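# Place the green block into the blue tray

## Task

Get the green block to rest inside the blue tray, keeping the robot upright and untilted throughout; a fall or a lean counts as failure, and so does knocking anything out of the work area.

## Robot and tools

ROBOT. A Rainbow Robotics RB-Y1: a wheeled base with two drive wheels and two passive rear casters, a torso, a head camera and two 7-joint arms, each ending in a parallel two-finger gripper. Each wrist has a camera in a case that sticks out sideways and can strike things. The base is 0.58 m wide, extends 0.10 m ahead of the drive axle and 0.57 m behind it, and sweeps a 0.58 m radius when spinning in place. It cannot move sideways.

FRAMES. All positions are in metres. Base frame: origin on the floor between the drive wheels, x forward, y to the left, z up. The odometry frame is the base frame as it stood when the scene began; base_odometry counts wheel turns only, so slip reads as motion, and its heading is in rad (left positive, -3.142 to 3.142). The printed left_hand and right_hand points sit between the finger pads, 3 cm behind the fingertips. In the hand's own axes the fingers point along -z and close along x. Reported hand positions can be off, especially at long reach or under load.

TOOL move. With no action it only reports state and images. Allowed combinations: base and/or joints, optionally with min_time_s or contact_limits; or target alone or with min_time_s; or contact_limits alone. Motions in one call start together.
- base: a velocity command held for a duration, so the result is a relative displacement, not a place. x_m_s is forward speed in m/s (0, or 0.005 to 1.5 in magnitude, negative drives backward). turn_rad_s is turning speed in rad/s, positive to the left (0, or 0.02 to 1.509 in magnitude). for_s is the duration in s, 0.1 to 5. Omitted speeds are 0. Distance is roughly speed times duration. Acceleration is 0.4 m/s² (turns 0.5 rad/s²), and coasting to a stop can take up to about 3 s.
- joints: a dictionary of absolute targets keyed by joint name, angles in rad, grippers in m of opening. Ranges: torso_squat_rad 0 to 1.2 (larger lowers the chest); torso_shift_rad -0.3 to 0.6 (hips forward); torso_pitch_rad -0.2 to 1.4 (bow forward); torso_yaw_rad -1.5 to 1.5 (left positive; raise both arms outward 0.2 rad or more first). The torso also has combined limits: squat+shift<=1.52; squat-shift+pitch<=1.57; shift+0.5pitch-0.4squat<=0.7; shift+0.3pitch-0.5squat<=0.39. Arms, left and right: shoulder_pitch -2.356 to 2.356 (negative swings forward and up); left_shoulder_roll_rad 0 to 3.141 and right_shoulder_roll_rad -3.141 to 0 (both move the arm outward); shoulder_yaw -2.094 to 2.094; elbow -2.617 to 0.01 (negative bends); forearm_roll -3.141 to 3.141; wrist_pitch -1.57 to 1.919; hand_roll -2.705 to 2.705; gripper_m 0 to 0.1. Head: head_pan_rad -0.523 to 0.523 (left positive), head_tilt_rad -0.35 to 1.57 (positive looks down).
- target: an absolute pose for a single hand: side "left" or "right"; x, y, z in metres in the base frame (-3 to 3), for the pinch point; quat_wxyz as four numbers in the same form the hand lines print. It is converted once into joint angles, so the hand travels on an arc; chain short steps for straighter paths. It cannot be sent while another move is still running.
- min_time_s: the shortest duration, 0.1 to 8 s, for that call's arm, head and torso motions.
- contact_limits: gripper current caps in mA, 200 to 672.5, keyed left_gripper_m / right_gripper_m; they persist and start at 672.5. Lower values squeeze more softly.
- cameras: a list drawn from head_camera, left_wrist_camera, right_wrist_camera, all. blocking: true (the default) waits for everything to come to rest; false returns at once.
To grasp, command an opening at least 0.005 m narrower than the object; off_target or done are both normal while holding.

RESULTS. The "move" line reads done or the worst status. Hand status: reached (within 10 mm and 2 degrees), short (with the remaining error), or refused (with the reason). Joint words: done, off_target, stopped, time_out, contact_stop (torso only), limit_stop_at_<name> (a self-collision guard, not contact), not_followed (an arm-clash check withheld the command), torque_fault, limit_stop_at_motor_heat. A refusal, or any stop you did not order, cancels the remaining move/wait/finished_scene calls in that reply. on_its_own reports what the robot did without being told. Also reported: lidar_m (12 ranges in 30-degree sectors, first straight ahead, counting counter-clockwise, "-" meaning nothing seen, taken 0.23 m above the floor), wheel_motors_off, motor_effort (wheel load in %, positive pushes forward, usually under 30 at rest), joint and external torques, wrist force/torque (uncalibrated), and motor temperatures.

OTHER TOOLS. wait: seconds 0 to 10, plus cameras. stop: brakes all running motions. zoom_image: camera name plus region [x0, y0, x1, y1] in pixels measured from the top-left, each side at most 504; head images are 896x504, wrist images 644x364. read_manual: licence text only. finished_scene: scene 1; ends the scene permanently, and the block must remain in the tray afterwards.

AVOID. Tipping: fast bending or rising with the arms extended, loads held far forward, hard braking while bowed, or driving into furniture (the base keeps pushing and does not stop on contact). Arms striking or squeezing each other, including grippers and camera cases; keeping about 0.5 rad of outward shoulder roll helps. Dropping the block from height, slamming or shoving hard against anything, and pushing objects out of the work area. Contact torque up to the joint load limits, which triggers a 10 s stop. Overheated motors: holding a stretched arm or pushing against something unreachable heats them, and at 80 °C the arm brakes.

Each tool is called after "Emit:" as name(argument=value, ...) on one line, values as JSON.

## Session

Emit:
move(joints={"head_tilt_rad":0.5}, cameras=["all"])

Scene clock: 0.60 s.
Joint torques (N m): left_arm=[-1.92 1.08 -0.13 -0.76 0.27 -0.64 0.02] | right_arm=[-0.97 -0.48 0.14 0.17 0.3 -0.58 -0.09]
External joint torques (N m): left_arm=[0.33 0.18 -0.21 0.62 0.26 -0.06 0.03] | right_arm=[0.28 0.41 0.18 0.36 0.27 -0.2 -0.1]
Motor temperatures (°C): left_arm=[41 34 30 38 37 35 36] | right_arm=[39 40 28 31 40 39 39]
Wrist force (N): left_arm=[1.9 2.0 -3.7] | right_arm=[0.0 0.8 -6.0]
Wrist torque (N m): left_arm=[-0.13 0.35 0.25] | right_arm=[-0.07 0.06 -0.06]
Wrist force, peak (N): left_arm=[2.1 2.0 -3.8] | right_arm=[0.2 1.1 -6.3]
move: done
base_odometry: x=+0.000 y=+0.000 heading=+0.000
lidar_m: 2.62 2.76 2.39 2.41 2.95 2.64 2.65 2.08 1.39 1.40 2.22 2.52
base_status: not commanded
joint_positions: torso_squat_rad=+0.350 torso_shift_rad=+0.000 torso_pitch_rad=+0.000 torso_yaw_rad=+0.000 left_shoulder_pitch_rad=+0.030 left_shoulder_roll_rad=+0.020 left_shoulder_yaw_rad=+0.037 left_elbow_rad=-0.264 left_forearm_roll_rad=+0.030 left_wrist_pitch_rad=-0.006 left_hand_roll_rad=+0.032 left_gripper_m=+0.099 right_shoulder_pitch_rad=+0.024 right_shoulder_roll_rad=-0.015 right_shoulder_yaw_rad=+0.007 right_elbow_rad=-0.152 right_forearm_roll_rad=+0.000 right_wrist_pitch_rad=-0.031 right_hand_roll_rad=+0.023 right_gripper_m=+0.100 head_pan_rad=+0.000 head_tilt_rad=+0.500
joint_status: all done
wheel_motors_off: 0
motor_effort: left_wheel=+2(2) right_wheel=+0(0)
chest: x=-0.2280 y=-0.0008 z=+1.2475 quat_wxyz=(+1.000, +0.000, +0.000, +0.000) (m; base frame)
left_hand: x=-0.1202 y=+0.2412 z=+0.5712 quat_wxyz=(+0.991, +0.010, -0.121, +0.053) (m; base frame)
right_hand: x=-0.1642 y=-0.2317 z=+0.5653 quat_wxyz=(+0.997, -0.008, -0.080, +0.011) (m; base frame)
pictures: head_camera, left_wrist_camera, right_wrist_camera

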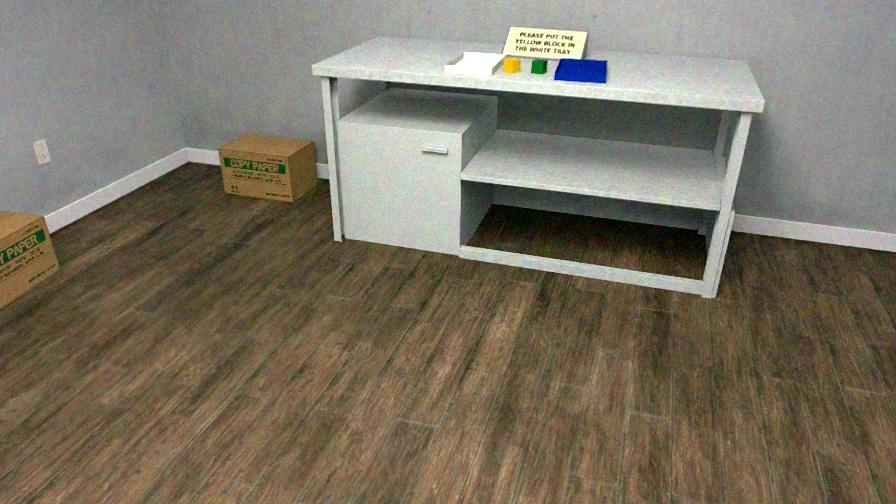

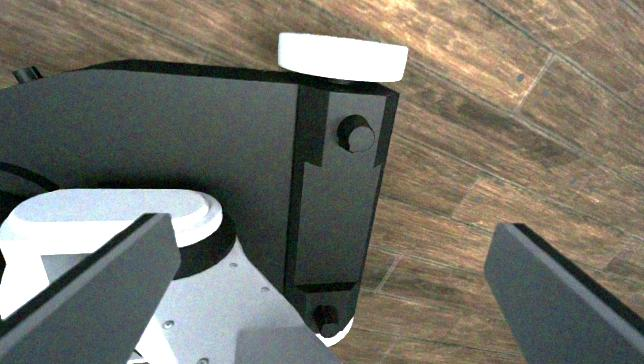

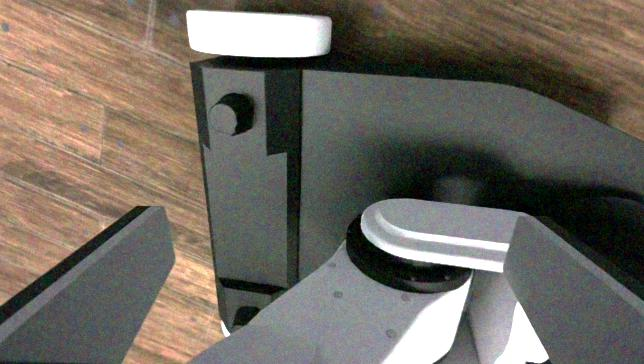

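Emit:
move(base={"x_m_s":0.6,"for_s":3.25})

Emit:
move(base={"turn_rad_s":-0.3,"for_s":0.98}, joints={"head_tilt_rad":0.75}, cameras=["head_camera"])

Scene clock: 15.07 s.
Joint torques (N m): left_arm=[-1.41 1.15 -0.07 -0.82 0.14 -0.44 -0.09] | right_arm=[-1.15 -0.47 0.04 0.29 0.45 -0.46 -0.02]
External joint torques (N m): left_arm=[0.83 0.25 -0.15 0.57 0.13 0.14 -0.07] | right_arm=[0.1 0.42 0.08 0.48 0.42 -0.08 -0.02]
Wrist force (N): left_arm=[2.0 2.0 -3.7] | right_arm=[0.1 1.1 -5.7]
Wrist torque (N m): left_arm=[-0.13 0.35 0.26] | right_arm=[-0.11 0.05 -0.04]
Wrist force, peak (N): left_arm=[2.1 1.9 -4.1] | right_arm=[0.6 1.5 -6.4]
move: done
base_odometry: x=+1.960 y=+0.000 heading=+0.000
lidar_m: 0.66 0.79 1.77 1.77 2.41 4.49 4.51 2.50 2.47 1.20 1.25 1.27
base_status: done (sent for 3.27 of 3.27 s)
joint_positions: torso_squat_rad=+0.350 torso_shift_rad=+0.000 torso_pitch_rad=+0.000 torso_yaw_rad=+0.000 left_shoulder_pitch_rad=+0.030 left_shoulder_roll_rad=+0.020 left_shoulder_yaw_rad=+0.037 left_elbow_rad=-0.264 left_forearm_roll_rad=+0.030 left_wrist_pitch_rad=-0.006 left_hand_roll_rad=+0.032 left_gripper_m=+0.099 right_shoulder_pitch_rad=+0.024 right_shoulder_roll_rad=-0.015 right_shoulder_yaw_rad=+0.007 right_elbow_rad=-0.152 right_forearm_roll_rad=+0.000 right_wrist_pitch_rad=-0.031 right_hand_roll_rad=+0.023 right_gripper_m=+0.100 head_pan_rad=+0.000 head_tilt_rad=+0.500
joint_status: not commanded
wheel_motors_off: 0
motor_effort: left_wheel=-1(28) right_wheel=+1(28)
chest: x=-0.2280 y=-0.0008 z=+1.2475 quat_wxyz=(+1.000, +0.000, +0.000, +0.000) (m; base frame)
left_hand: x=-0.1201 y=+0.2412 z=+0.5712 quat_wxyz=(+0.991, +0.010, -0.121, +0.053) (m; base frame)
right_hand: x=-0.1641 y=-0.2317 z=+0.5653 quat_wxyz=(+0.997, -0.008, -0.080, +0.011) (m; base frame)
pictures: none

Scene clock: 17.00 s.
Joint torques (N m): left_arm=[-1.63 1.03 0.19 -0.95 0.28 -0.6 0.01] | right_arm=[-0.96 -0.22 0.18 0.18 0.12 -0.3 -0.2]
External joint torques (N m): left_arm=[0.62 0.14 0.11 0.44 0.27 -0.02 0.02] | right_arm=[0.29 0.68 0.22 0.37 0.09 0.08 -0.2]
Wrist force (N): left_arm=[2.2 1.9 -3.7] | right_arm=[-0.2 0.6 -5.7]
Wrist torque (N m): left_arm=[-0.13 0.38 0.27] | right_arm=[-0.07 0.01 -0.04]
Wrist force, peak (N): left_arm=[2.0 1.9 -4.0] | right_arm=[0.0 0.9 -6.4]
move: done
base_odometry: x=+1.960 y=+0.000 heading=-0.290
lidar_m: 0.65 0.69 0.92 1.78 2.03 2.87 4.48 3.46 2.51 2.47 1.19 1.34
base_status: done (sent for 0.97 of 0.97 s)
joint_positions: torso_squat_rad=+0.350 torso_shift_rad=+0.000 torso_pitch_rad=+0.000 torso_yaw_rad=+0.000 left_shoulder_pitch_rad=+0.030 left_shoulder_roll_rad=+0.020 left_shoulder_yaw_rad=+0.037 left_elbow_rad=-0.264 left_forearm_roll_rad=+0.030 left_wrist_pitch_rad=-0.006 left_hand_roll_rad=+0.032 left_gripper_m=+0.099 right_shoulder_pitch_rad=+0.024 right_shoulder_roll_rad=-0.015 right_shoulder_yaw_rad=+0.007 right_elbow_rad=-0.152 right_forearm_roll_rad=+0.000 right_wrist_pitch_rad=-0.031 right_hand_roll_rad=+0.023 right_gripper_m=+0.100 head_pan_rad=+0.000 head_tilt_rad=+0.750
joint_status: all done
wheel_motors_off: 0
motor_effort: left_wheel=+2(21) right_wheel=+0(31)
chest: x=-0.2280 y=-0.0008 z=+1.2475 quat_wxyz=(+1.000, +0.000, +0.000, +0.000) (m; base frame)
left_hand: x=-0.1202 y=+0.2412 z=+0.5712 quat_wxyz=(+0.991, +0.010, -0.121, +0.053) (m; base frame)
right_hand: x=-0.1641 y=-0.2317 z=+0.5653 quat_wxyz=(+0.997, -0.008, -0.080, +0.011) (m; base frame)
pictures: head_camera

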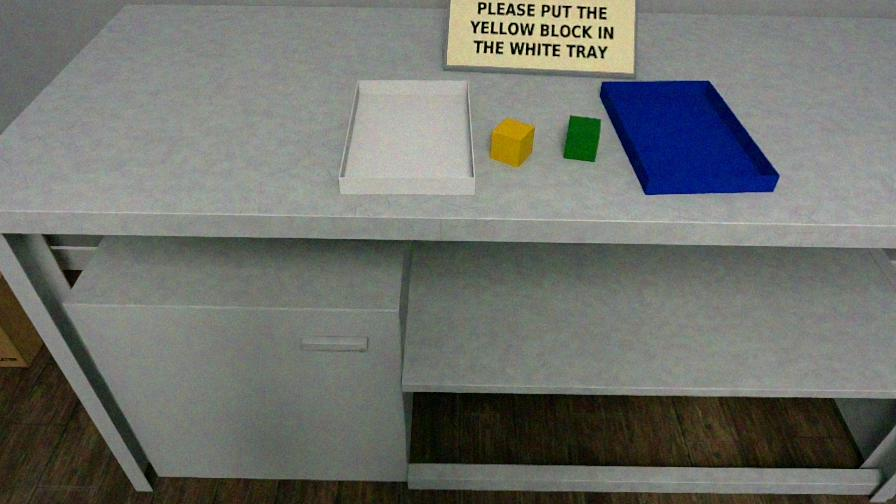

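Emit:
move(joints={"torso_pitch_rad":0.7,"head_tilt_rad":0.4,"right_shoulder_roll_rad":-0.4,"left_shoulder_roll_rad":0.2,"right_elbow_rad":-1.5})

Emit:
move(target={"side":"right","x":0.4,"y":-0.23,"z":1.06,"quat_wxyz":[0.664,0.242,-0.242,-0.664]})

Emit:
move(base={"x_m_s":0.2,"for_s":1.65}, cameras=["head_camera","right_wrist_camera"])

Scene clock: 30.00 s.
Joint torques (N m): left_arm=[16.35 3.75 0.26 6.93 0.21 0.86 0.03] | right_arm=[5.09 -5.23 -4.13 -5.46 0.47 -1.41 -0.2]
External joint torques (N m): left_arm=[-0.52 -0.96 -0.43 1.09 0.2 0.08 0] | right_arm=[-0.27 1.28 -0.26 0.52 0.34 -0.04 -0.23]
Wrist force (N): left_arm=[6.2 0.7 -3.1] | right_arm=[-3.3 2.9 -4.1]
Wrist torque (N m): left_arm=[-0.03 0.58 0.23] | right_arm=[-0.23 -0.18 -0.05]
Wrist force, peak (N): left_arm=[6.2 0.7 -3.1] | right_arm=[-2.6 2.2 -6.0]
move: done
base_odometry: x=+1.960 y=+0.000 heading=-0.290
lidar_m: 0.65 0.68 0.92 1.78 2.01 2.85 4.48 3.47 2.49 2.47 1.21 1.35
base_status: not commanded
joint_positions: torso_squat_rad=+0.350 torso_shift_rad=+0.000 torso_pitch_rad=+0.700 torso_yaw_rad=+0.000 left_shoulder_pitch_rad=+0.030 left_shoulder_roll_rad=+0.200 left_shoulder_yaw_rad=+0.037 left_elbow_rad=-0.264 left_forearm_roll_rad=+0.030 left_wrist_pitch_rad=-0.006 left_hand_roll_rad=+0.032 left_gripper_m=+0.099 right_shoulder_pitch_rad=+0.024 right_shoulder_roll_rad=-0.400 right_shoulder_yaw_rad=+0.007 right_elbow_rad=-1.500 right_forearm_roll_rad=+0.000 right_wrist_pitch_rad=-0.031 right_hand_roll_rad=+0.023 right_gripper_m=+0.100 head_pan_rad=+0.000 head_tilt_rad=+0.400
joint_status: all done
wheel_motors_off: 0
motor_effort: left_wheel=+4(5) right_wheel=-2(2)
chest: x=-0.0287 y=-0.0008 z=+1.1747 quat_wxyz=(+0.939, +0.000, +0.343, +0.000) (m; base frame)
left_hand: x=-0.3726 y=+0.3756 z=+0.6010 quat_wxyz=(+0.969, +0.106, +0.221, +0.003) (m; base frame)
right_hand: x=+0.2037 y=-0.3515 z=+0.6642 quat_wxyz=(+0.900, -0.090, -0.383, +0.189) (m; base frame)
pictures: none

Scene clock: 31.73 s.
Joint torques (N m): left_arm=[16.19 3.7 0.55 6.83 0.19 0.92 -0.07] | right_arm=[-8.91 -8.36 -7.51 -3.45 1.48 -1.5 0.12]
External joint torques (N m): left_arm=[-0.68 -1.01 -0.14 0.99 0.17 0.14 -0.09] | right_arm=[2.17 2.11 -0.89 -0.2 0.48 -0.62 0.11]
Wrist force (N): left_arm=[6.3 0.5 -3.0] | right_arm=[0.3 -2.7 -4.5]
Wrist torque (N m): left_arm=[-0.01 0.57 0.23] | right_arm=[0.09 0.00 0.04]
Wrist force, peak (N): left_arm=[6.5 0.4 -3.1] | right_arm=[-4.7 4.3 -3.0]
move: done
base_odometry: x=+1.960 y=+0.000 heading=-0.290
lidar_m: 0.66 0.69 0.91 1.77 2.02 2.87 4.49 3.47 2.51 2.48 1.19 1.34
base_status: not commanded
joint_positions: torso_squat_rad=+0.350 torso_shift_rad=+0.000 torso_pitch_rad=+0.700 torso_yaw_rad=+0.000 left_shoulder_pitch_rad=+0.030 left_shoulder_roll_rad=+0.200 left_shoulder_yaw_rad=+0.037 left_elbow_rad=-0.264 left_forearm_roll_rad=+0.030 left_wrist_pitch_rad=-0.006 left_hand_roll_rad=+0.032 left_gripper_m=+0.099 right_shoulder_pitch_rad=-0.979 right_shoulder_roll_rad=-0.940 right_shoulder_yaw_rad=-0.052 right_elbow_rad=-2.494 right_forearm_roll_rad=-0.657 right_wrist_pitch_rad=+1.919 right_hand_roll_rad=-2.400 right_gripper_m=+0.100 head_pan_rad=+0.000 head_tilt_rad=+0.400
joint_status: all done
wheel_motors_off: 0
motor_effort: left_wheel=+4(5) right_wheel=-2(3)
chest: x=-0.0287 y=-0.0007 z=+1.1747 quat_wxyz=(+0.939, +0.000, +0.343, +0.000) (m; base frame)
left_hand: x=-0.3726 y=+0.3756 z=+0.6009 quat_wxyz=(+0.969, +0.106, +0.221, +0.003) (m; base frame)
right_hand: x=+0.4000 y=-0.2302 z=+1.0601 quat_wxyz=(+0.664, +0.243, -0.242, -0.664) (m; base frame)
right_hand_status: reached (checked arc, planned for 1.4 s): 0 mm and 0.1 deg off.
pictures: none

Scene clock: 34.43 s.
Joint torques (N m): left_arm=[16.9 3.74 0.08 6.86 0.3 0.83 -0.06] | right_arm=[-9.66 -9.06 -7.14 -3.21 1.38 -1.26 0.4]
External joint torques (N m): left_arm=[0.03 -0.97 -0.61 1.02 0.29 0.06 -0.09] | right_arm=[1.42 1.41 -0.52 0.04 0.38 -0.38 0.39]
Wrist force (N): left_arm=[6.3 0.5 -3.2] | right_arm=[0.9 -2.7 -4.4]
Wrist torque (N m): left_arm=[-0.02 0.59 0.23] | right_arm=[0.07 0.09 0.05]
Wrist force, peak (N): left_arm=[6.7 0.5 -3.1] | right_arm=[1.0 -3.0 -5.1]
move: done
base_odometry: x=+2.280 y=-0.095 heading=-0.290
lidar_m: 0.34 0.33 0.48 1.81 1.85 2.64 4.81 2.80 2.58 1.07 1.09 0.98
base_status: done (sent for 1.67 of 1.67 s)
joint_positions: torso_squat_rad=+0.350 torso_shift_rad=+0.000 torso_pitch_rad=+0.700 torso_yaw_rad=+0.000 left_shoulder_pitch_rad=+0.030 left_shoulder_roll_rad=+0.200 left_shoulder_yaw_rad=+0.037 left_elbow_rad=-0.264 left_forearm_roll_rad=+0.030 left_wrist_pitch_rad=-0.006 left_hand_roll_rad=+0.032 left_gripper_m=+0.099 right_shoulder_pitch_rad=-0.979 right_shoulder_roll_rad=-0.940 right_shoulder_yaw_rad=-0.052 right_elbow_rad=-2.494 right_forearm_roll_rad=-0.657 right_wrist_pitch_rad=+1.919 right_hand_roll_rad=-2.400 right_gripper_m=+0.100 head_pan_rad=+0.000 head_tilt_rad=+0.400
joint_status: not commanded
wheel_motors_off: 0
motor_effort: left_wheel=-1(23) right_wheel=+2(27)
chest: x=-0.0287 y=-0.0008 z=+1.1747 quat_wxyz=(+0.939, +0.000, +0.343, +0.000) (m; base frame)
left_hand: x=-0.3726 y=+0.3756 z=+0.6009 quat_wxyz=(+0.969, +0.106, +0.221, +0.003) (m; base frame)
right_hand: x=+0.4000 y=-0.2302 z=+1.0600 quat_wxyz=(+0.664, +0.243, -0.242, -0.664) (m; base frame)
pictures: head_camera, right_wrist_camera

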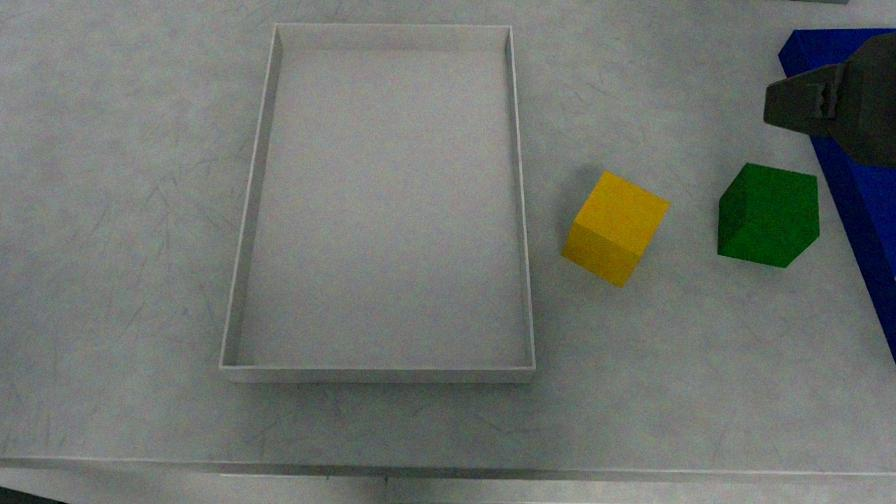

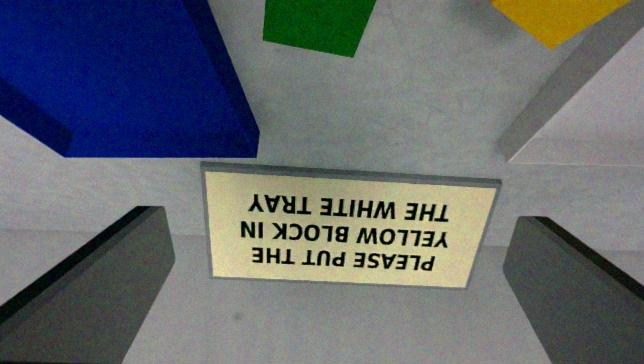

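Emit:
move(target={"side":"right","x":0.42,"y":-0.245,"z":0.97,"quat_wxyz":[0.619,0.1095,-0.1352,-0.765]}, cameras=["head_camera","right_wrist_camera"])

Scene clock: 46.13 s.
Joint torques (N m): left_arm=[17.03 3.83 0.55 6.89 0.16 0.88 -0.1] | right_arm=[-14.33 -9.27 -7.87 -5.33 1.04 -0.7 -0.17]
External joint torques (N m): left_arm=[0.16 -0.89 -0.14 1.05 0.14 0.11 -0.12] | right_arm=[-0.19 1.77 -0.24 -0.36 0.39 -0.27 -0.18]
Wrist force (N): left_arm=[6.3 0.4 -3.1] | right_arm=[0.7 -1.0 -5.0]
Wrist torque (N m): left_arm=[0.00 0.57 0.23] | right_arm=[0.00 0.04 0.08]
Wrist force, peak (N): left_arm=[6.7 1.0 -3.1] | right_arm=[1.3 -1.5 -5.9]
move: done
base_odometry: x=+2.280 y=-0.095 heading=-0.290
lidar_m: 0.32 0.33 0.47 1.82 1.85 2.66 4.82 2.78 2.56 1.08 1.10 1.01
base_status: not commanded
joint_positions: torso_squat_rad=+0.350 torso_shift_rad=+0.000 torso_pitch_rad=+0.700 torso_yaw_rad=+0.000 left_shoulder_pitch_rad=+0.030 left_shoulder_roll_rad=+0.200 left_shoulder_yaw_rad=+0.037 left_elbow_rad=-0.264 left_forearm_roll_rad=+0.030 left_wrist_pitch_rad=-0.006 left_hand_roll_rad=+0.032 left_gripper_m=+0.099 right_shoulder_pitch_rad=-1.077 right_shoulder_roll_rad=-0.906 right_shoulder_yaw_rad=+0.128 right_elbow_rad=-2.081 right_forearm_roll_rad=-0.710 right_wrist_pitch_rad=+1.919 right_hand_roll_rad=-2.499 right_gripper_m=+0.100 head_pan_rad=+0.000 head_tilt_rad=+0.400
joint_status: all done
wheel_motors_off: 0
motor_effort: left_wheel=-2(2) right_wheel=+2(3)
chest: x=-0.0287 y=-0.0008 z=+1.1747 quat_wxyz=(+0.939, +0.000, +0.343, +0.000) (m; base frame)
left_hand: x=-0.3727 y=+0.3755 z=+0.6009 quat_wxyz=(+0.969, +0.106, +0.221, +0.003) (m; base frame)
right_hand: x=+0.4196 y=-0.2451 z=+0.9702 quat_wxyz=(+0.619, +0.110, -0.136, -0.765) (m; base frame)
right_hand_status: reached (checked arc, planned for 0.7 s): 0 mm and 0.1 deg off.
pictures: head_camera, right_wrist_camera

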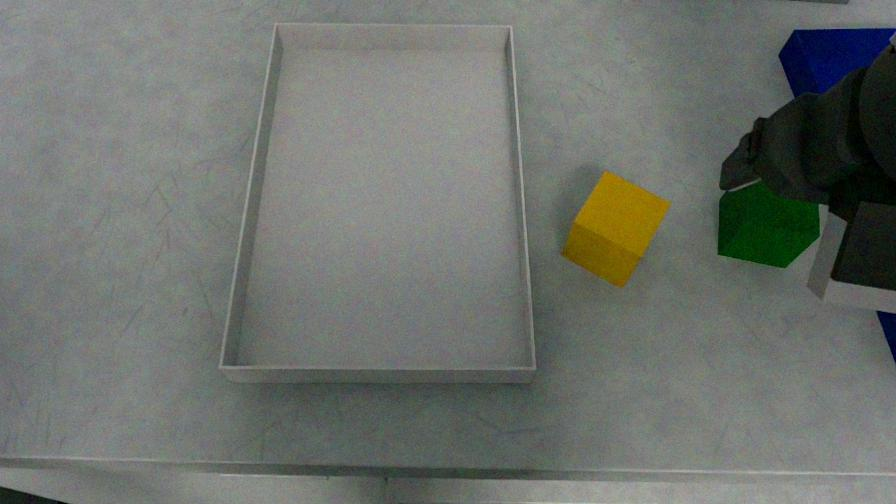

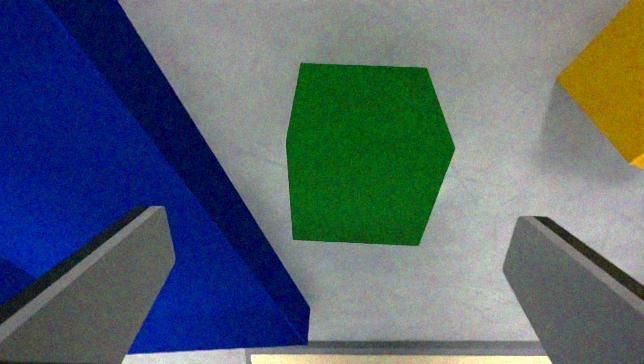

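Emit:
move(target={"side":"right","x":0.44,"y":-0.234,"z":0.96,"quat_wxyz":[0.619,0.1095,-0.1352,-0.765]}, cameras=["right_wrist_camera"])

Emit:
move(joints={"right_gripper_m":0.072}, cameras=["head_camera","right_wrist_camera"])

Scene clock: 66.13 s.
Joint torques (N m): left_arm=[16.81 4.49 0.45 6.58 0.23 0.9 0.01] | right_arm=[-14.78 -9.13 -7.78 -5.18 0.87 -0.35 0.18]
External joint torques (N m): left_arm=[-0.06 -0.23 -0.23 0.74 0.22 0.12 -0.02] | right_arm=[0.62 1.53 -0.12 0.17 0.22 0.09 0.18]
Wrist force (N): left_arm=[6.2 0.4 -3.0] | right_arm=[0.7 -1.0 -5.3]
Wrist torque (N m): left_arm=[-0.01 0.57 0.23] | right_arm=[0.00 0.04 -0.09]
Wrist force, peak (N): left_arm=[6.5 0.7 -3.4] | right_arm=[1.2 -0.5 -6.1]
move: done
base_odometry: x=+2.280 y=-0.095 heading=-0.290
lidar_m: 0.33 0.33 0.48 1.81 1.83 2.65 4.82 2.79 2.57 1.07 1.09 1.00
base_status: not commanded
joint_positions: torso_squat_rad=+0.350 torso_shift_rad=+0.000 torso_pitch_rad=+0.700 torso_yaw_rad=+0.000 left_shoulder_pitch_rad=+0.030 left_shoulder_roll_rad=+0.200 left_shoulder_yaw_rad=+0.037 left_elbow_rad=-0.264 left_forearm_roll_rad=+0.030 left_wrist_pitch_rad=-0.006 left_hand_roll_rad=+0.032 left_gripper_m=+0.099 right_shoulder_pitch_rad=-1.140 right_shoulder_roll_rad=-0.870 right_shoulder_yaw_rad=+0.186 right_elbow_rad=-1.977 right_forearm_roll_rad=-0.667 right_wrist_pitch_rad=+1.878 right_hand_roll_rad=-2.477 right_gripper_m=+0.100 head_pan_rad=+0.000 head_tilt_rad=+0.400
joint_status: all done
wheel_motors_off: 0
motor_effort: left_wheel=-2(2) right_wheel=+2(3)
chest: x=-0.0287 y=-0.0008 z=+1.1747 quat_wxyz=(+0.939, +0.000, +0.343, +0.000) (m; base frame)
left_hand: x=-0.3727 y=+0.3755 z=+0.6010 quat_wxyz=(+0.969, +0.106, +0.221, +0.003) (m; base frame)
right_hand: x=+0.4399 y=-0.2340 z=+0.9601 quat_wxyz=(+0.619, +0.110, -0.135, -0.766) (m; base frame)
right_hand_status: reached (checked arc, planned for 0.4 s): 0 mm and 0.0 deg off.
pictures: right_wrist_camera

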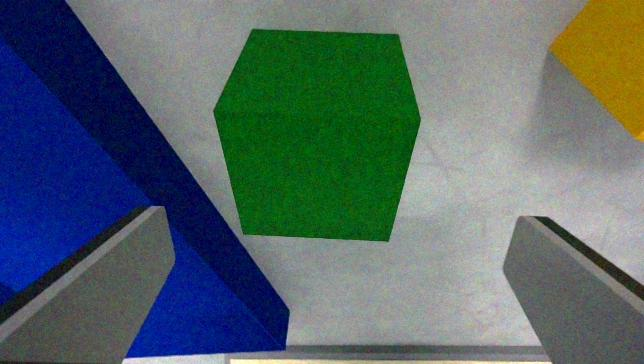

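Scene clock: 66.93 s.
Joint torques (N m): left_arm=[16.43 4.1 0.42 6.74 0.16 0.9 -0.14] | right_arm=[-15.6 -8.89 -6.96 -5.17 1.08 -0.62 0.24]
External joint torques (N m): left_arm=[-0.44 -0.61 -0.27 0.9 0.15 0.13 -0.16] | right_arm=[-0.2 1.77 0.7 0.18 0.43 -0.18 0.24]
Wrist force (N): left_arm=[5.9 0.4 -3.2] | right_arm=[0.4 -0.9 -5.3]
Wrist torque (N m): left_arm=[-0.01 0.53 0.22] | right_arm=[-0.01 0.01 -0.11]
Wrist force, peak (N): left_arm=[6.3 0.4 -3.3] | right_arm=[0.6 -0.8 -6.1]
move: done
base_odometry: x=+2.280 y=-0.095 heading=-0.290
lidar_m: 0.32 0.34 0.48 1.81 1.85 2.65 4.82 2.80 2.56 1.06 1.09 1.00
base_status: not commanded
joint_positions: torso_squat_rad=+0.350 torso_shift_rad=+0.000 torso_pitch_rad=+0.700 torso_yaw_rad=+0.000 left_shoulder_pitch_rad=+0.030 left_shoulder_roll_rad=+0.200 left_shoulder_yaw_rad=+0.037 left_elbow_rad=-0.264 left_forearm_roll_rad=+0.030 left_wrist_pitch_rad=-0.006 left_hand_roll_rad=+0.032 left_gripper_m=+0.099 right_shoulder_pitch_rad=-1.140 right_shoulder_roll_rad=-0.870 right_shoulder_yaw_rad=+0.186 right_elbow_rad=-1.977 right_forearm_roll_rad=-0.667 right_wrist_pitch_rad=+1.878 right_hand_roll_rad=-2.477 right_gripper_m=+0.072 head_pan_rad=+0.000 head_tilt_rad=+0.400
joint_status: all done
wheel_motors_off: 0
motor_effort: left_wheel=-2(2) right_wheel=+2(2)
chest: x=-0.0287 y=-0.0008 z=+1.1747 quat_wxyz=(+0.939, +0.000, +0.343, +0.000) (m; base frame)
left_hand: x=-0.3727 y=+0.3755 z=+0.6010 quat_wxyz=(+0.969, +0.106, +0.221, +0.003) (m; base frame)
right_hand: x=+0.4399 y=-0.2340 z=+0.9601 quat_wxyz=(+0.619, +0.110, -0.135, -0.766) (m; base frame)
pictures: head_camera, right_wrist_camera

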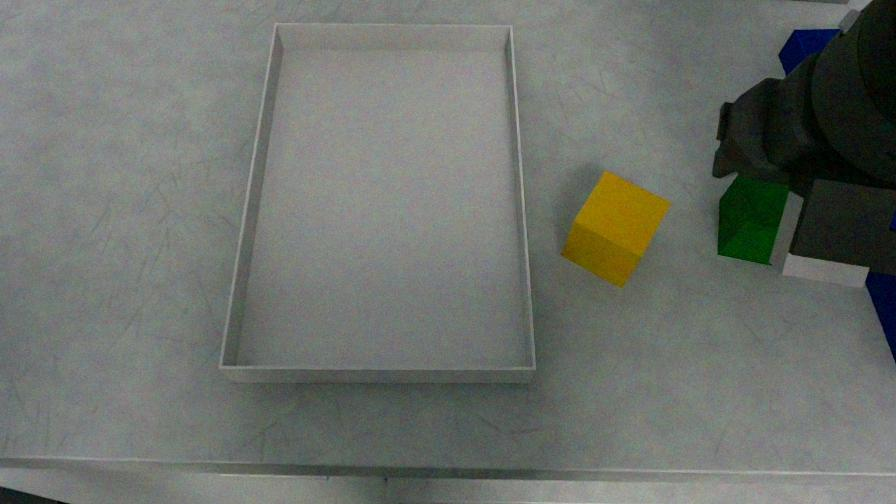

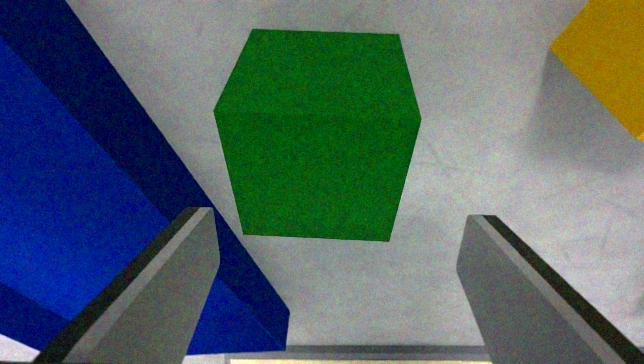

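Emit:
move(target={"side":"right","x":0.443,"y":-0.2405,"z":0.93,"quat_wxyz":[0.619,0.1095,-0.1352,-0.765]}, cameras=["right_wrist_camera"])

Emit:
move(target={"side":"right","x":0.447,"y":-0.2405,"z":0.899,"quat_wxyz":[0.619,0.1095,-0.1352,-0.765]}, min_time_s=1.2, cameras=["head_camera","right_wrist_camera"])

Scene clock: 73.57 s.
Joint torques (N m): left_arm=[16.37 4.36 0.45 6.43 0.3 0.98 -0.11] | right_arm=[-15.38 -9.33 -8.43 -5.92 1.07 -0.27 0.29]
External joint torques (N m): left_arm=[-0.5 -0.35 -0.24 0.58 0.28 0.2 -0.13] | right_arm=[-0.36 1.5 -0.7 -0.11 0.41 0.18 0.28]
Wrist force (N): left_arm=[6.2 0.7 -3.2] | right_arm=[0.5 -1.0 -4.9]
Wrist torque (N m): left_arm=[-0.05 0.58 0.23] | right_arm=[-0.02 0.05 -0.11]
Wrist force, peak (N): left_arm=[6.7 0.4 -3.2] | right_arm=[0.3 -1.9 -6.5]
move: done
base_odometry: x=+2.280 y=-0.095 heading=-0.290
lidar_m: 0.32 0.34 0.48 1.81 1.85 2.65 4.82 2.81 2.57 1.07 1.11 1.01
base_status: not commanded
joint_positions: torso_squat_rad=+0.350 torso_shift_rad=+0.000 torso_pitch_rad=+0.700 torso_yaw_rad=+0.000 left_shoulder_pitch_rad=+0.030 left_shoulder_roll_rad=+0.200 left_shoulder_yaw_rad=+0.037 left_elbow_rad=-0.264 left_forearm_roll_rad=+0.030 left_wrist_pitch_rad=-0.006 left_hand_roll_rad=+0.032 left_gripper_m=+0.099 right_shoulder_pitch_rad=-1.082 right_shoulder_roll_rad=-0.860 right_shoulder_yaw_rad=+0.204 right_elbow_rad=-1.931 right_forearm_roll_rad=-0.625 right_wrist_pitch_rad=+1.781 right_hand_roll_rad=-2.449 right_gripper_m=+0.072 head_pan_rad=+0.000 head_tilt_rad=+0.400
joint_status: all done
wheel_motors_off: 0
motor_effort: left_wheel=-1(3) right_wheel=+3(3)
chest: x=-0.0287 y=-0.0008 z=+1.1747 quat_wxyz=(+0.939, +0.000, +0.343, +0.000) (m; base frame)
left_hand: x=-0.3727 y=+0.3755 z=+0.6010 quat_wxyz=(+0.969, +0.106, +0.221, +0.003) (m; base frame)
right_hand: x=+0.4429 y=-0.2406 z=+0.9301 quat_wxyz=(+0.619, +0.110, -0.135, -0.766) (m; base frame)
right_hand_status: reached (checked arc, planned for 0.3 s): 0 mm and 0.0 deg off.
pictures: right_wrist_camera

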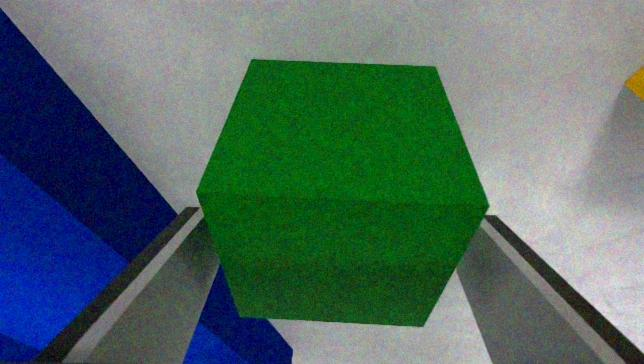

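Scene clock: 75.10 s.
Joint torques (N m): left_arm=[16.25 4.52 0.38 6.5 0.27 0.83 -0.06] | right_arm=[-4.55 -4.18 -0.04 1.19 0.78 -1.15 0.4]
External joint torques (N m): left_arm=[-0.59 -0.19 -0.31 0.68 0.26 0.06 -0.09] | right_arm=[10.42 6.51 7.65 7.43 0.11 -0.68 0.4]
Wrist force (N): left_arm=[6.2 0.6 -3.2] | right_arm=[8.8 0.7 33.6]
Wrist torque (N m): left_arm=[-0.01 0.59 0.24] | right_arm=[-0.33 1.46 -0.09]
Wrist force, peak (N): left_arm=[6.4 0.6 -3.2] | right_arm=[9.6 0.0 35.4]
move: done
base_odometry: x=+2.280 y=-0.095 heading=-0.290
lidar_m: 0.33 0.33 0.48 1.80 1.84 2.64 4.82 2.81 2.57 1.06 1.09 1.00
base_status: not commanded
joint_positions: torso_squat_rad=+0.350 torso_shift_rad=-0.001 torso_pitch_rad=+0.698 torso_yaw_rad=+0.000 left_shoulder_pitch_rad=+0.030 left_shoulder_roll_rad=+0.200 left_shoulder_yaw_rad=+0.037 left_elbow_rad=-0.264 left_forearm_roll_rad=+0.030 left_wrist_pitch_rad=-0.006 left_hand_roll_rad=+0.032 left_gripper_m=+0.099 right_shoulder_pitch_rad=-1.051 right_shoulder_roll_rad=-0.835 right_shoulder_yaw_rad=+0.237 right_elbow_rad=-1.868 right_forearm_roll_rad=-0.575 right_wrist_pitch_rad=+1.689 right_hand_roll_rad=-2.430 right_gripper_m=+0.072 head_pan_rad=+0.000 head_tilt_rad=+0.400
joint_status: all done
wheel_motors_off: 0
motor_effort: left_wheel=-2(3) right_wheel=+5(5)
chest: x=-0.0294 y=-0.0008 z=+1.1750 quat_wxyz=(+0.940, +0.000, +0.342, +0.000) (m; base frame)
left_hand: x=-0.3725 y=+0.3755 z=+0.6006 quat_wxyz=(+0.970, +0.106, +0.221, +0.003) (m; base frame)
right_hand: x=+0.4478 y=-0.2406 z=+0.9022 quat_wxyz=(+0.619, +0.112, -0.137, -0.765) (m; base frame)
right_hand_status: reached (checked arc, planned for 1.2 s): 3 mm and 0.4 deg off.
pictures: head_camera, right_wrist_camera

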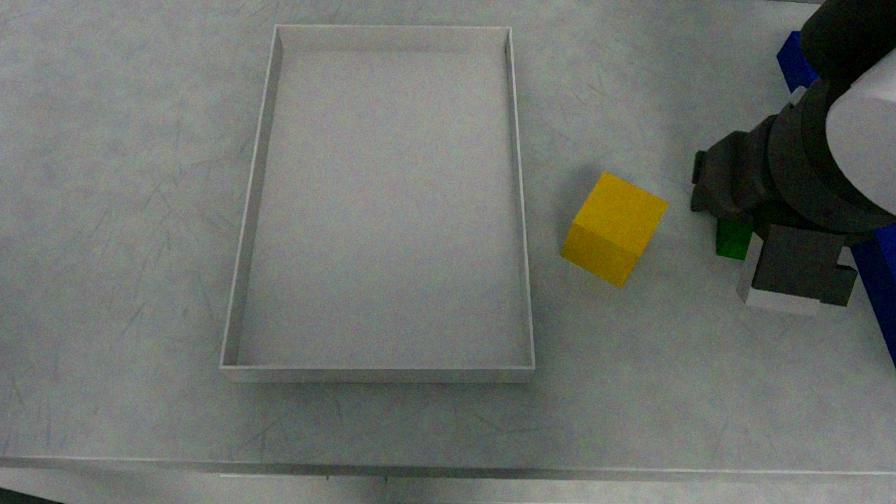

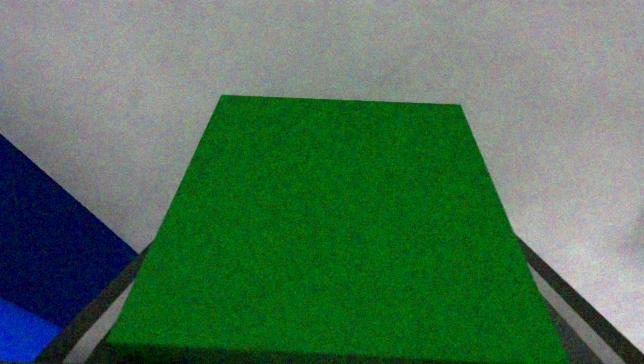

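Emit:
move(target={"side":"right","x":0.4475,"y":-0.2405,"z":0.909,"quat_wxyz":[0.619,0.1095,-0.1352,-0.765]}, cameras=["right_wrist_camera"])

Emit:
move(joints={"right_gripper_m":0.035}, cameras=["head_camera","right_wrist_camera"])

Scene clock: 79.60 s.
Joint torques (N m): left_arm=[16.11 4.17 0.38 6.58 0.16 0.97 -0.08] | right_arm=[-13.22 -9.1 -6.83 -5.81 0.78 -0.71 0.06]
External joint torques (N m): left_arm=[-0.76 -0.54 -0.31 0.74 0.15 0.19 -0.11] | right_arm=[1.86 1.63 0.86 0.34 0.12 -0.26 0.06]
Wrist force (N): left_arm=[6.2 0.6 -3.2] | right_arm=[0.6 -1.4 -5.1]
Wrist torque (N m): left_arm=[-0.03 0.57 0.23] | right_arm=[0.03 0.07 0.04]
Wrist force, peak (N): left_arm=[6.4 0.3 -3.4] | right_arm=[8.6 0.4 34.5]
move: done
base_odometry: x=+2.280 y=-0.095 heading=-0.290
lidar_m: 0.32 0.33 0.48 1.80 1.85 2.66 4.82 2.78 2.56 1.07 1.09 1.01
base_status: not commanded
joint_positions: torso_squat_rad=+0.350 torso_shift_rad=+0.000 torso_pitch_rad=+0.700 torso_yaw_rad=+0.000 left_shoulder_pitch_rad=+0.030 left_shoulder_roll_rad=+0.200 left_shoulder_yaw_rad=+0.037 left_elbow_rad=-0.264 left_forearm_roll_rad=+0.030 left_wrist_pitch_rad=-0.006 left_hand_roll_rad=+0.032 left_gripper_m=+0.099 right_shoulder_pitch_rad=-1.065 right_shoulder_roll_rad=-0.840 right_shoulder_yaw_rad=+0.230 right_elbow_rad=-1.874 right_forearm_roll_rad=-0.589 right_wrist_pitch_rad=+1.713 right_hand_roll_rad=-2.430 right_gripper_m=+0.072 head_pan_rad=+0.000 head_tilt_rad=+0.400
joint_status: all done
wheel_motors_off: 0
motor_effort: left_wheel=-2(3) right_wheel=+2(7)
chest: x=-0.0287 y=-0.0008 z=+1.1748 quat_wxyz=(+0.939, +0.000, +0.343, +0.000) (m; base frame)
left_hand: x=-0.3727 y=+0.3755 z=+0.6009 quat_wxyz=(+0.969, +0.106, +0.221, +0.003) (m; base frame)
right_hand: x=+0.4482 y=-0.2404 z=+0.9083 quat_wxyz=(+0.620, +0.110, -0.135, -0.765) (m; base frame)
right_hand_status: reached (checked arc, planned for 0.1 s): 1 mm and 0.0 deg off.
pictures: right_wrist_camera

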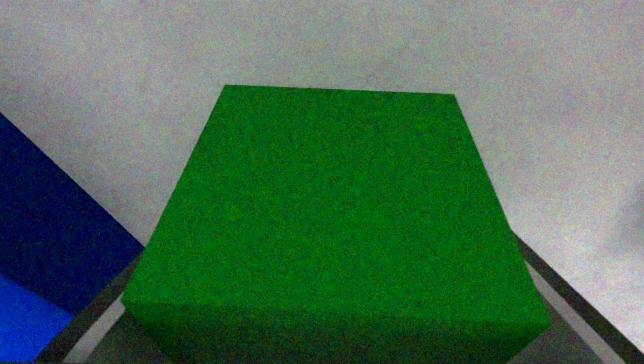

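Scene clock: 80.50 s.
Joint torques (N m): left_arm=[16.03 4.66 0.47 6.44 0.08 0.96 0.03] | right_arm=[-12.52 -8.08 -6.73 -5.45 0.89 -0.88 0.09]
External joint torques (N m): left_arm=[-0.84 -0.05 -0.22 0.6 0.06 0.18 0] | right_arm=[2.56 2.66 0.97 0.69 0.23 -0.42 0.09]
Wrist force (N): left_arm=[6.4 0.5 -3.1] | right_arm=[1.4 -1.0 -2.8]
Wrist torque (N m): left_arm=[-0.02 0.61 0.23] | right_arm=[-0.02 0.13 0.07]
Wrist force, peak (N): left_arm=[6.4 0.5 -3.1] | right_arm=[0.8 -1.6 -5.4]
move: off_target
base_odometry: x=+2.280 y=-0.095 heading=-0.290
lidar_m: 0.33 0.33 0.48 1.82 1.85 2.65 4.81 2.80 2.56 1.06 1.10 1.01
base_status: not commanded
joint_positions: torso_squat_rad=+0.350 torso_shift_rad=+0.000 torso_pitch_rad=+0.700 torso_yaw_rad=+0.000 left_shoulder_pitch_rad=+0.030 left_shoulder_roll_rad=+0.200 left_shoulder_yaw_rad=+0.037 left_elbow_rad=-0.264 left_forearm_roll_rad=+0.030 left_wrist_pitch_rad=-0.006 left_hand_roll_rad=+0.032 left_gripper_m=+0.099 right_shoulder_pitch_rad=-1.065 right_shoulder_roll_rad=-0.840 right_shoulder_yaw_rad=+0.230 right_elbow_rad=-1.874 right_forearm_roll_rad=-0.589 right_wrist_pitch_rad=+1.713 right_hand_roll_rad=-2.430 right_gripper_m=+0.049 head_pan_rad=+0.000 head_tilt_rad=+0.400
joint_status: right_gripper_m off_target (ended at +0.049, target +0.035)
wheel_motors_off: 0
motor_effort: left_wheel=-2(3) right_wheel=+2(2)
chest: x=-0.0287 y=-0.0008 z=+1.1748 quat_wxyz=(+0.939, +0.000, +0.343, +0.000) (m; base frame)
left_hand: x=-0.3727 y=+0.3755 z=+0.6009 quat_wxyz=(+0.969, +0.106, +0.221, +0.003) (m; base frame)
right_hand: x=+0.4482 y=-0.2404 z=+0.9083 quat_wxyz=(+0.620, +0.110, -0.135, -0.765) (m; base frame)
pictures: head_camera, right_wrist_camera

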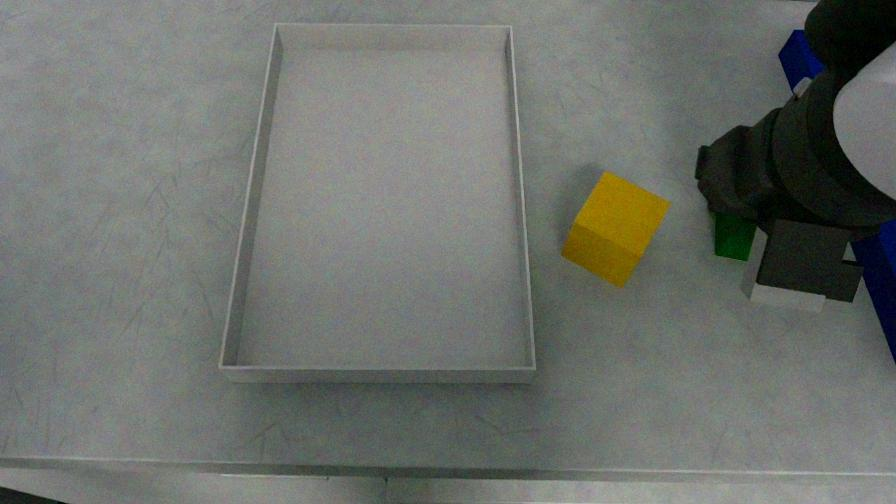

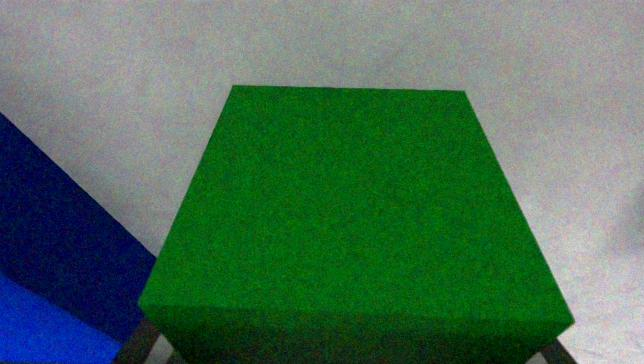

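Emit:
move(target={"side":"right","x":0.448,"y":-0.24,"z":1.0,"quat_wxyz":[0.619,0.1095,-0.1352,-0.765]})

Emit:
move(target={"side":"right","x":0.45,"y":-0.4,"z":1.0,"quat_wxyz":[0.619,0.1095,-0.1352,-0.765]}, min_time_s=1.2)

Emit:
move(joints={"head_pan_rad":-0.4}, cameras=["head_camera","right_wrist_camera"])

Scene clock: 85.27 s.
Joint torques (N m): left_arm=[16.48 4.58 0.17 6.45 0.24 0.88 -0.08] | right_arm=[-14.78 -9.62 -8.23 -5.08 1.02 -0.62 0.01]
External joint torques (N m): left_arm=[-0.39 -0.14 -0.52 0.61 0.22 0.11 -0.1] | right_arm=[1.36 1.73 -0.05 -0.68 0.37 -0.2 0.01]
Wrist force (N): left_arm=[6.2 0.5 -3.2] | right_arm=[0.5 -1.5 -6.1]
Wrist torque (N m): left_arm=[-0.01 0.57 0.23] | right_arm=[0.06 0.04 0.07]
Wrist force, peak (N): left_arm=[6.5 0.5 -3.3] | right_arm=[0.8 -2.1 -7.8]
move: done
base_odometry: x=+2.280 y=-0.095 heading=-0.290
lidar_m: 0.33 0.33 0.49 1.80 1.84 2.64 4.82 2.79 2.56 1.06 1.09 1.00
base_status: not commanded
joint_positions: torso_squat_rad=+0.350 torso_shift_rad=+0.000 torso_pitch_rad=+0.700 torso_yaw_rad=+0.000 left_shoulder_pitch_rad=+0.030 left_shoulder_roll_rad=+0.200 left_shoulder_yaw_rad=+0.037 left_elbow_rad=-0.264 left_forearm_roll_rad=+0.030 left_wrist_pitch_rad=-0.006 left_hand_roll_rad=+0.032 left_gripper_m=+0.099 right_shoulder_pitch_rad=-1.246 right_shoulder_roll_rad=-0.959 right_shoulder_yaw_rad=+0.196 right_elbow_rad=-1.960 right_forearm_roll_rad=-0.793 right_wrist_pitch_rad=+1.919 right_hand_roll_rad=-2.513 right_gripper_m=+0.049 head_pan_rad=+0.000 head_tilt_rad=+0.400
joint_status: all done
wheel_motors_off: 0
motor_effort: left_wheel=-2(3) right_wheel=+2(4)
chest: x=-0.0287 y=-0.0007 z=+1.1747 quat_wxyz=(+0.939, +0.000, +0.343, +0.000) (m; base frame)
left_hand: x=-0.3727 y=+0.3755 z=+0.6009 quat_wxyz=(+0.969, +0.106, +0.221, +0.003) (m; base frame)
right_hand: x=+0.4481 y=-0.2401 z=+1.0000 quat_wxyz=(+0.619, +0.110, -0.135, -0.766) (m; base frame)
right_hand_status: reached (checked arc, planned for 0.5 s): 0 mm and 0.1 deg off.
pictures: none

Scene clock: 86.80 s.
Joint torques (N m): left_arm=[16.54 4.61 0.24 6.63 0.26 0.76 0.01] | right_arm=[-11 -15.96 -10.44 -3.88 0.55 -0.99 0.41]
External joint torques (N m): left_arm=[-0.33 -0.1 -0.45 0.79 0.24 -0.01 -0.01] | right_arm=[1.08 2.02 -1.04 0.06 0.02 -0.41 0.41]
Wrist force (N): left_arm=[6.1 0.6 -3.3] | right_arm=[0.8 -1.3 -6.1]
Wrist torque (N m): left_arm=[-0.02 0.57 0.23] | right_arm=[0.02 0.03 -0.10]
Wrist force, peak (N): left_arm=[6.4 0.6 -3.3] | right_arm=[1.0 -1.6 -6.9]
move: done
base_odometry: x=+2.280 y=-0.095 heading=-0.290
lidar_m: 0.33 0.33 0.48 1.81 1.85 2.65 4.82 2.79 2.57 1.07 1.09 1.00
base_status: not commanded
joint_positions: torso_squat_rad=+0.350 torso_shift_rad=+0.000 torso_pitch_rad=+0.700 torso_yaw_rad=+0.000 left_shoulder_pitch_rad=+0.030 left_shoulder_roll_rad=+0.200 left_shoulder_yaw_rad=+0.037 left_elbow_rad=-0.264 left_forearm_roll_rad=+0.030 left_wrist_pitch_rad=-0.006 left_hand_roll_rad=+0.032 left_gripper_m=+0.099 right_shoulder_pitch_rad=-0.906 right_shoulder_roll_rad=-1.216 right_shoulder_yaw_rad=-0.156 right_elbow_rad=-1.765 right_forearm_roll_rad=-0.985 right_wrist_pitch_rad=+1.667 right_hand_roll_rad=-2.129 right_gripper_m=+0.049 head_pan_rad=+0.000 head_tilt_rad=+0.400
joint_status: all done
wheel_motors_off: 0
motor_effort: left_wheel=-2(3) right_wheel=+2(2)
chest: x=-0.0287 y=-0.0007 z=+1.1747 quat_wxyz=(+0.939, +0.000, +0.343, +0.000) (m; base frame)
left_hand: x=-0.3727 y=+0.3755 z=+0.6009 quat_wxyz=(+0.969, +0.106, +0.221, +0.003) (m; base frame)
right_hand: x=+0.4500 y=-0.3999 z=+1.0001 quat_wxyz=(+0.619, +0.110, -0.136, -0.766) (m; base frame)
right_hand_status: reached (checked arc, planned for 1.2 s): 0 mm and 0.0 deg off.
pictures: none

Scene clock: 87.73 s.
Joint torques (N m): left_arm=[16.32 4.43 0.5 6.41 0.24 0.81 0.11] | right_arm=[-11.05 -15.77 -10.7 -3.67 0.53 -0.91 0.19]
External joint torques (N m): left_arm=[-0.55 -0.29 -0.19 0.57 0.22 0.03 0.08] | right_arm=[1.04 2.21 -1.29 0.27 0 -0.33 0.19]
Wrist force (N): left_arm=[6.2 0.6 -3.4] | right_arm=[1.4 -1.2 -6.4]
Wrist torque (N m): left_arm=[-0.03 0.59 0.23] | right_arm=[0.00 0.14 -0.11]
Wrist force, peak (N): left_arm=[6.4 0.5 -3.1] | right_arm=[0.5 -1.8 -6.8]
move: done
base_odometry: x=+2.280 y=-0.095 heading=-0.290
lidar_m: 0.33 0.34 0.47 1.81 1.85 2.63 4.81 2.81 2.56 1.06 1.09 1.01
base_status: not commanded
joint_positions: torso_squat_rad=+0.350 torso_shift_rad=+0.000 torso_pitch_rad=+0.700 torso_yaw_rad=+0.000 left_shoulder_pitch_rad=+0.030 left_shoulder_roll_rad=+0.200 left_shoulder_yaw_rad=+0.037 left_elbow_rad=-0.264 left_forearm_roll_rad=+0.030 left_wrist_pitch_rad=-0.006 left_hand_roll_rad=+0.032 left_gripper_m=+0.099 right_shoulder_pitch_rad=-0.906 right_shoulder_roll_rad=-1.216 right_shoulder_yaw_rad=-0.156 right_elbow_rad=-1.765 right_forearm_roll_rad=-0.985 right_wrist_pitch_rad=+1.667 right_hand_roll_rad=-2.129 right_gripper_m=+0.049 head_pan_rad=-0.400 head_tilt_rad=+0.400
joint_status: all done
wheel_motors_off: 0
motor_effort: left_wheel=-1(2) right_wheel=+2(2)
chest: x=-0.0287 y=-0.0007 z=+1.1747 quat_wxyz=(+0.939, +0.000, +0.343, +0.000) (m; base frame)
left_hand: x=-0.3727 y=+0.3755 z=+0.6009 quat_wxyz=(+0.969, +0.106, +0.221, +0.003) (m; base frame)
right_hand: x=+0.4500 y=-0.3999 z=+1.0001 quat_wxyz=(+0.619, +0.110, -0.136, -0.766) (m; base frame)
pictures: head_camera, right_wrist_camera

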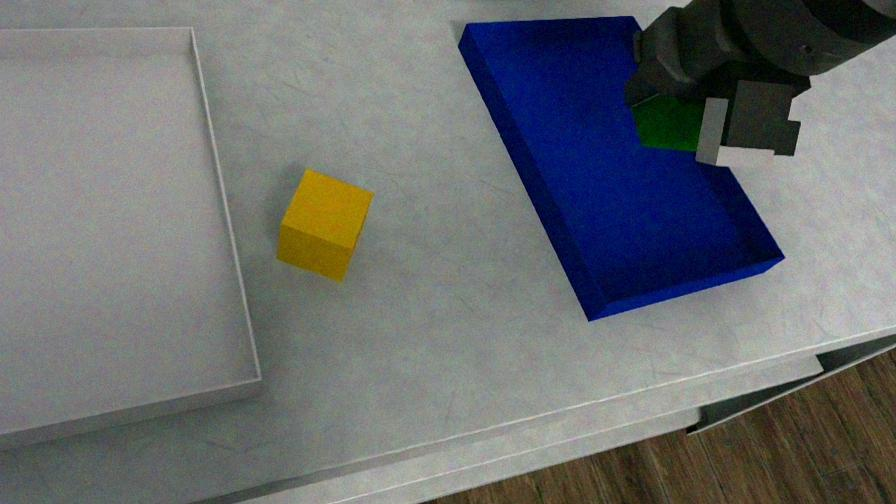

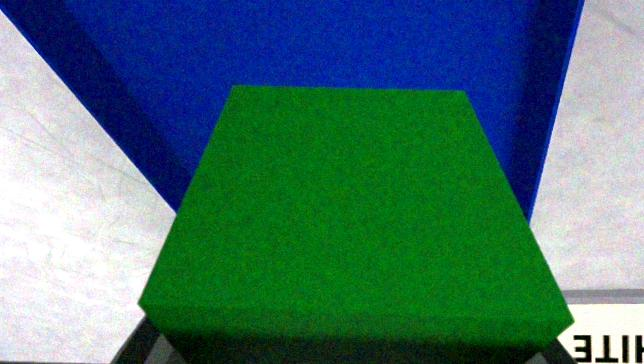

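Emit:
move(target={"side":"right","x":0.45,"y":-0.4,"z":0.93,"quat_wxyz":[0.619,0.1095,-0.1352,-0.765]}, min_time_s=1)

Emit:
move(target={"side":"right","x":0.45,"y":-0.4,"z":0.914,"quat_wxyz":[0.619,0.1095,-0.1352,-0.765]}, min_time_s=0.8, cameras=["head_camera","right_wrist_camera"])

Scene clock: 93.57 s.
Joint torques (N m): left_arm=[16.5 4.3 0.65 6.46 0.23 0.77 -0.02] | right_arm=[-10.11 -15.45 -9.43 -4.48 1.15 -0.94 0.23]
External joint torques (N m): left_arm=[-0.37 -0.42 -0.04 0.62 0.22 0 -0.05] | right_arm=[1.59 2.03 -0.15 0.41 0.63 -0.34 0.23]
Wrist force (N): left_arm=[6.2 0.6 -3.2] | right_arm=[0.6 -1.2 -6.7]
Wrist torque (N m): left_arm=[-0.02 0.58 0.24] | right_arm=[-0.02 0.09 -0.06]
Wrist force, peak (N): left_arm=[6.4 0.5 -3.2] | right_arm=[1.1 -1.0 -7.3]
move: done
base_odometry: x=+2.280 y=-0.095 heading=-0.290
lidar_m: 0.32 0.34 0.48 1.83 1.84 2.64 4.82 2.81 2.58 1.07 1.09 1.01
base_status: not commanded
joint_positions: torso_squat_rad=+0.350 torso_shift_rad=+0.000 torso_pitch_rad=+0.700 torso_yaw_rad=+0.000 left_shoulder_pitch_rad=+0.030 left_shoulder_roll_rad=+0.200 left_shoulder_yaw_rad=+0.037 left_elbow_rad=-0.264 left_forearm_roll_rad=+0.030 left_wrist_pitch_rad=-0.006 left_hand_roll_rad=+0.032 left_gripper_m=+0.099 right_shoulder_pitch_rad=-0.828 right_shoulder_roll_rad=-1.116 right_shoulder_yaw_rad=-0.091 right_elbow_rad=-1.711 right_forearm_roll_rad=-0.873 right_wrist_pitch_rad=+1.512 right_hand_roll_rad=-2.096 right_gripper_m=+0.049 head_pan_rad=-0.400 head_tilt_rad=+0.400
joint_status: all done
wheel_motors_off: 0
motor_effort: left_wheel=-2(3) right_wheel=+2(2)
chest: x=-0.0287 y=-0.0007 z=+1.1747 quat_wxyz=(+0.939, +0.000, +0.343, +0.000) (m; base frame)
left_hand: x=-0.3727 y=+0.3755 z=+0.6009 quat_wxyz=(+0.969, +0.106, +0.221, +0.003) (m; base frame)
right_hand: x=+0.4501 y=-0.4000 z=+0.9302 quat_wxyz=(+0.619, +0.110, -0.135, -0.765) (m; base frame)
right_hand_status: reached (checked arc, planned for 1.0 s): 0 mm and 0.0 deg off.
pictures: none

Scene clock: 94.70 s.
Joint torques (N m): left_arm=[16.59 4.44 0.44 6.52 0.29 0.87 -0.01] | right_arm=[-10.46 -14.75 -8.71 -4.55 1.13 -1 0.18]
External joint torques (N m): left_arm=[-0.28 -0.27 -0.25 0.68 0.28 0.09 -0.03] | right_arm=[1.19 2.59 0.48 0.54 0.62 -0.4 0.17]
Wrist force (N): left_arm=[6.2 0.4 -3.2] | right_arm=[0.8 -1.2 -6.7]
Wrist torque (N m): left_arm=[-0.02 0.57 0.24] | right_arm=[-0.02 0.10 -0.09]
Wrist force, peak (N): left_arm=[6.3 0.6 -3.4] | right_arm=[1.0 -1.5 -7.1]
move: done
base_odometry: x=+2.280 y=-0.095 heading=-0.290
lidar_m: 0.32 0.34 0.48 1.81 1.85 2.63 4.81 2.81 2.56 1.06 1.09 1.00
base_status: not commanded
joint_positions: torso_squat_rad=+0.350 torso_shift_rad=+0.000 torso_pitch_rad=+0.700 torso_yaw_rad=+0.000 left_shoulder_pitch_rad=+0.030 left_shoulder_roll_rad=+0.200 left_shoulder_yaw_rad=+0.037 left_elbow_rad=-0.264 left_forearm_roll_rad=+0.030 left_wrist_pitch_rad=-0.006 left_hand_roll_rad=+0.032 left_gripper_m=+0.099 right_shoulder_pitch_rad=-0.818 right_shoulder_roll_rad=-1.093 right_shoulder_yaw_rad=-0.073 right_elbow_rad=-1.690 right_forearm_roll_rad=-0.848 right_wrist_pitch_rad=+1.474 right_hand_roll_rad=-2.087 right_gripper_m=+0.049 head_pan_rad=-0.400 head_tilt_rad=+0.400
joint_status: all done
wheel_motors_off: 0
motor_effort: left_wheel=-2(3) right_wheel=+2(2)
chest: x=-0.0287 y=-0.0007 z=+1.1747 quat_wxyz=(+0.939, +0.000, +0.343, +0.000) (m; base frame)
left_hand: x=-0.3727 y=+0.3755 z=+0.6009 quat_wxyz=(+0.969, +0.106, +0.221, +0.003) (m; base frame)
right_hand: x=+0.4502 y=-0.4000 z=+0.9143 quat_wxyz=(+0.619, +0.110, -0.136, -0.765) (m; base frame)
right_hand_status: reached (checked arc, planned for 0.8 s): 0 mm and 0.0 deg off.
pictures: head_camera, right_wrist_camera

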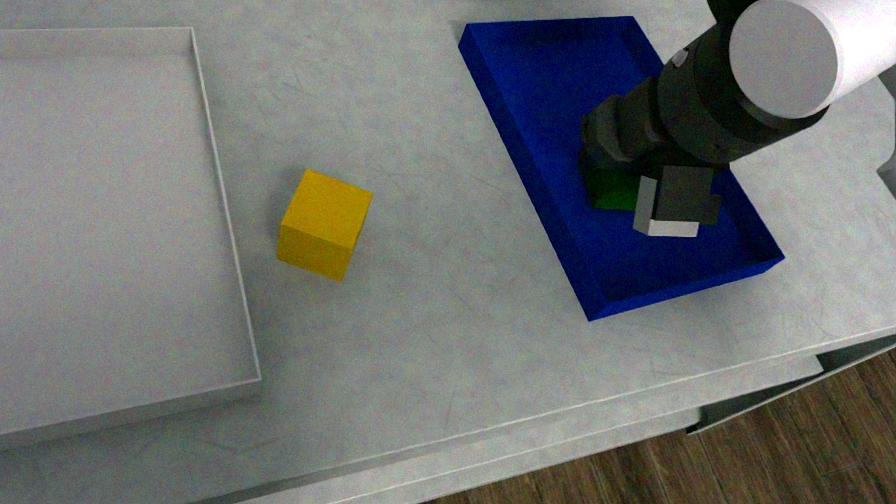

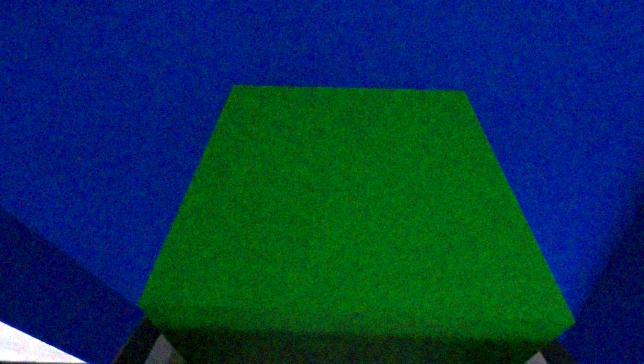

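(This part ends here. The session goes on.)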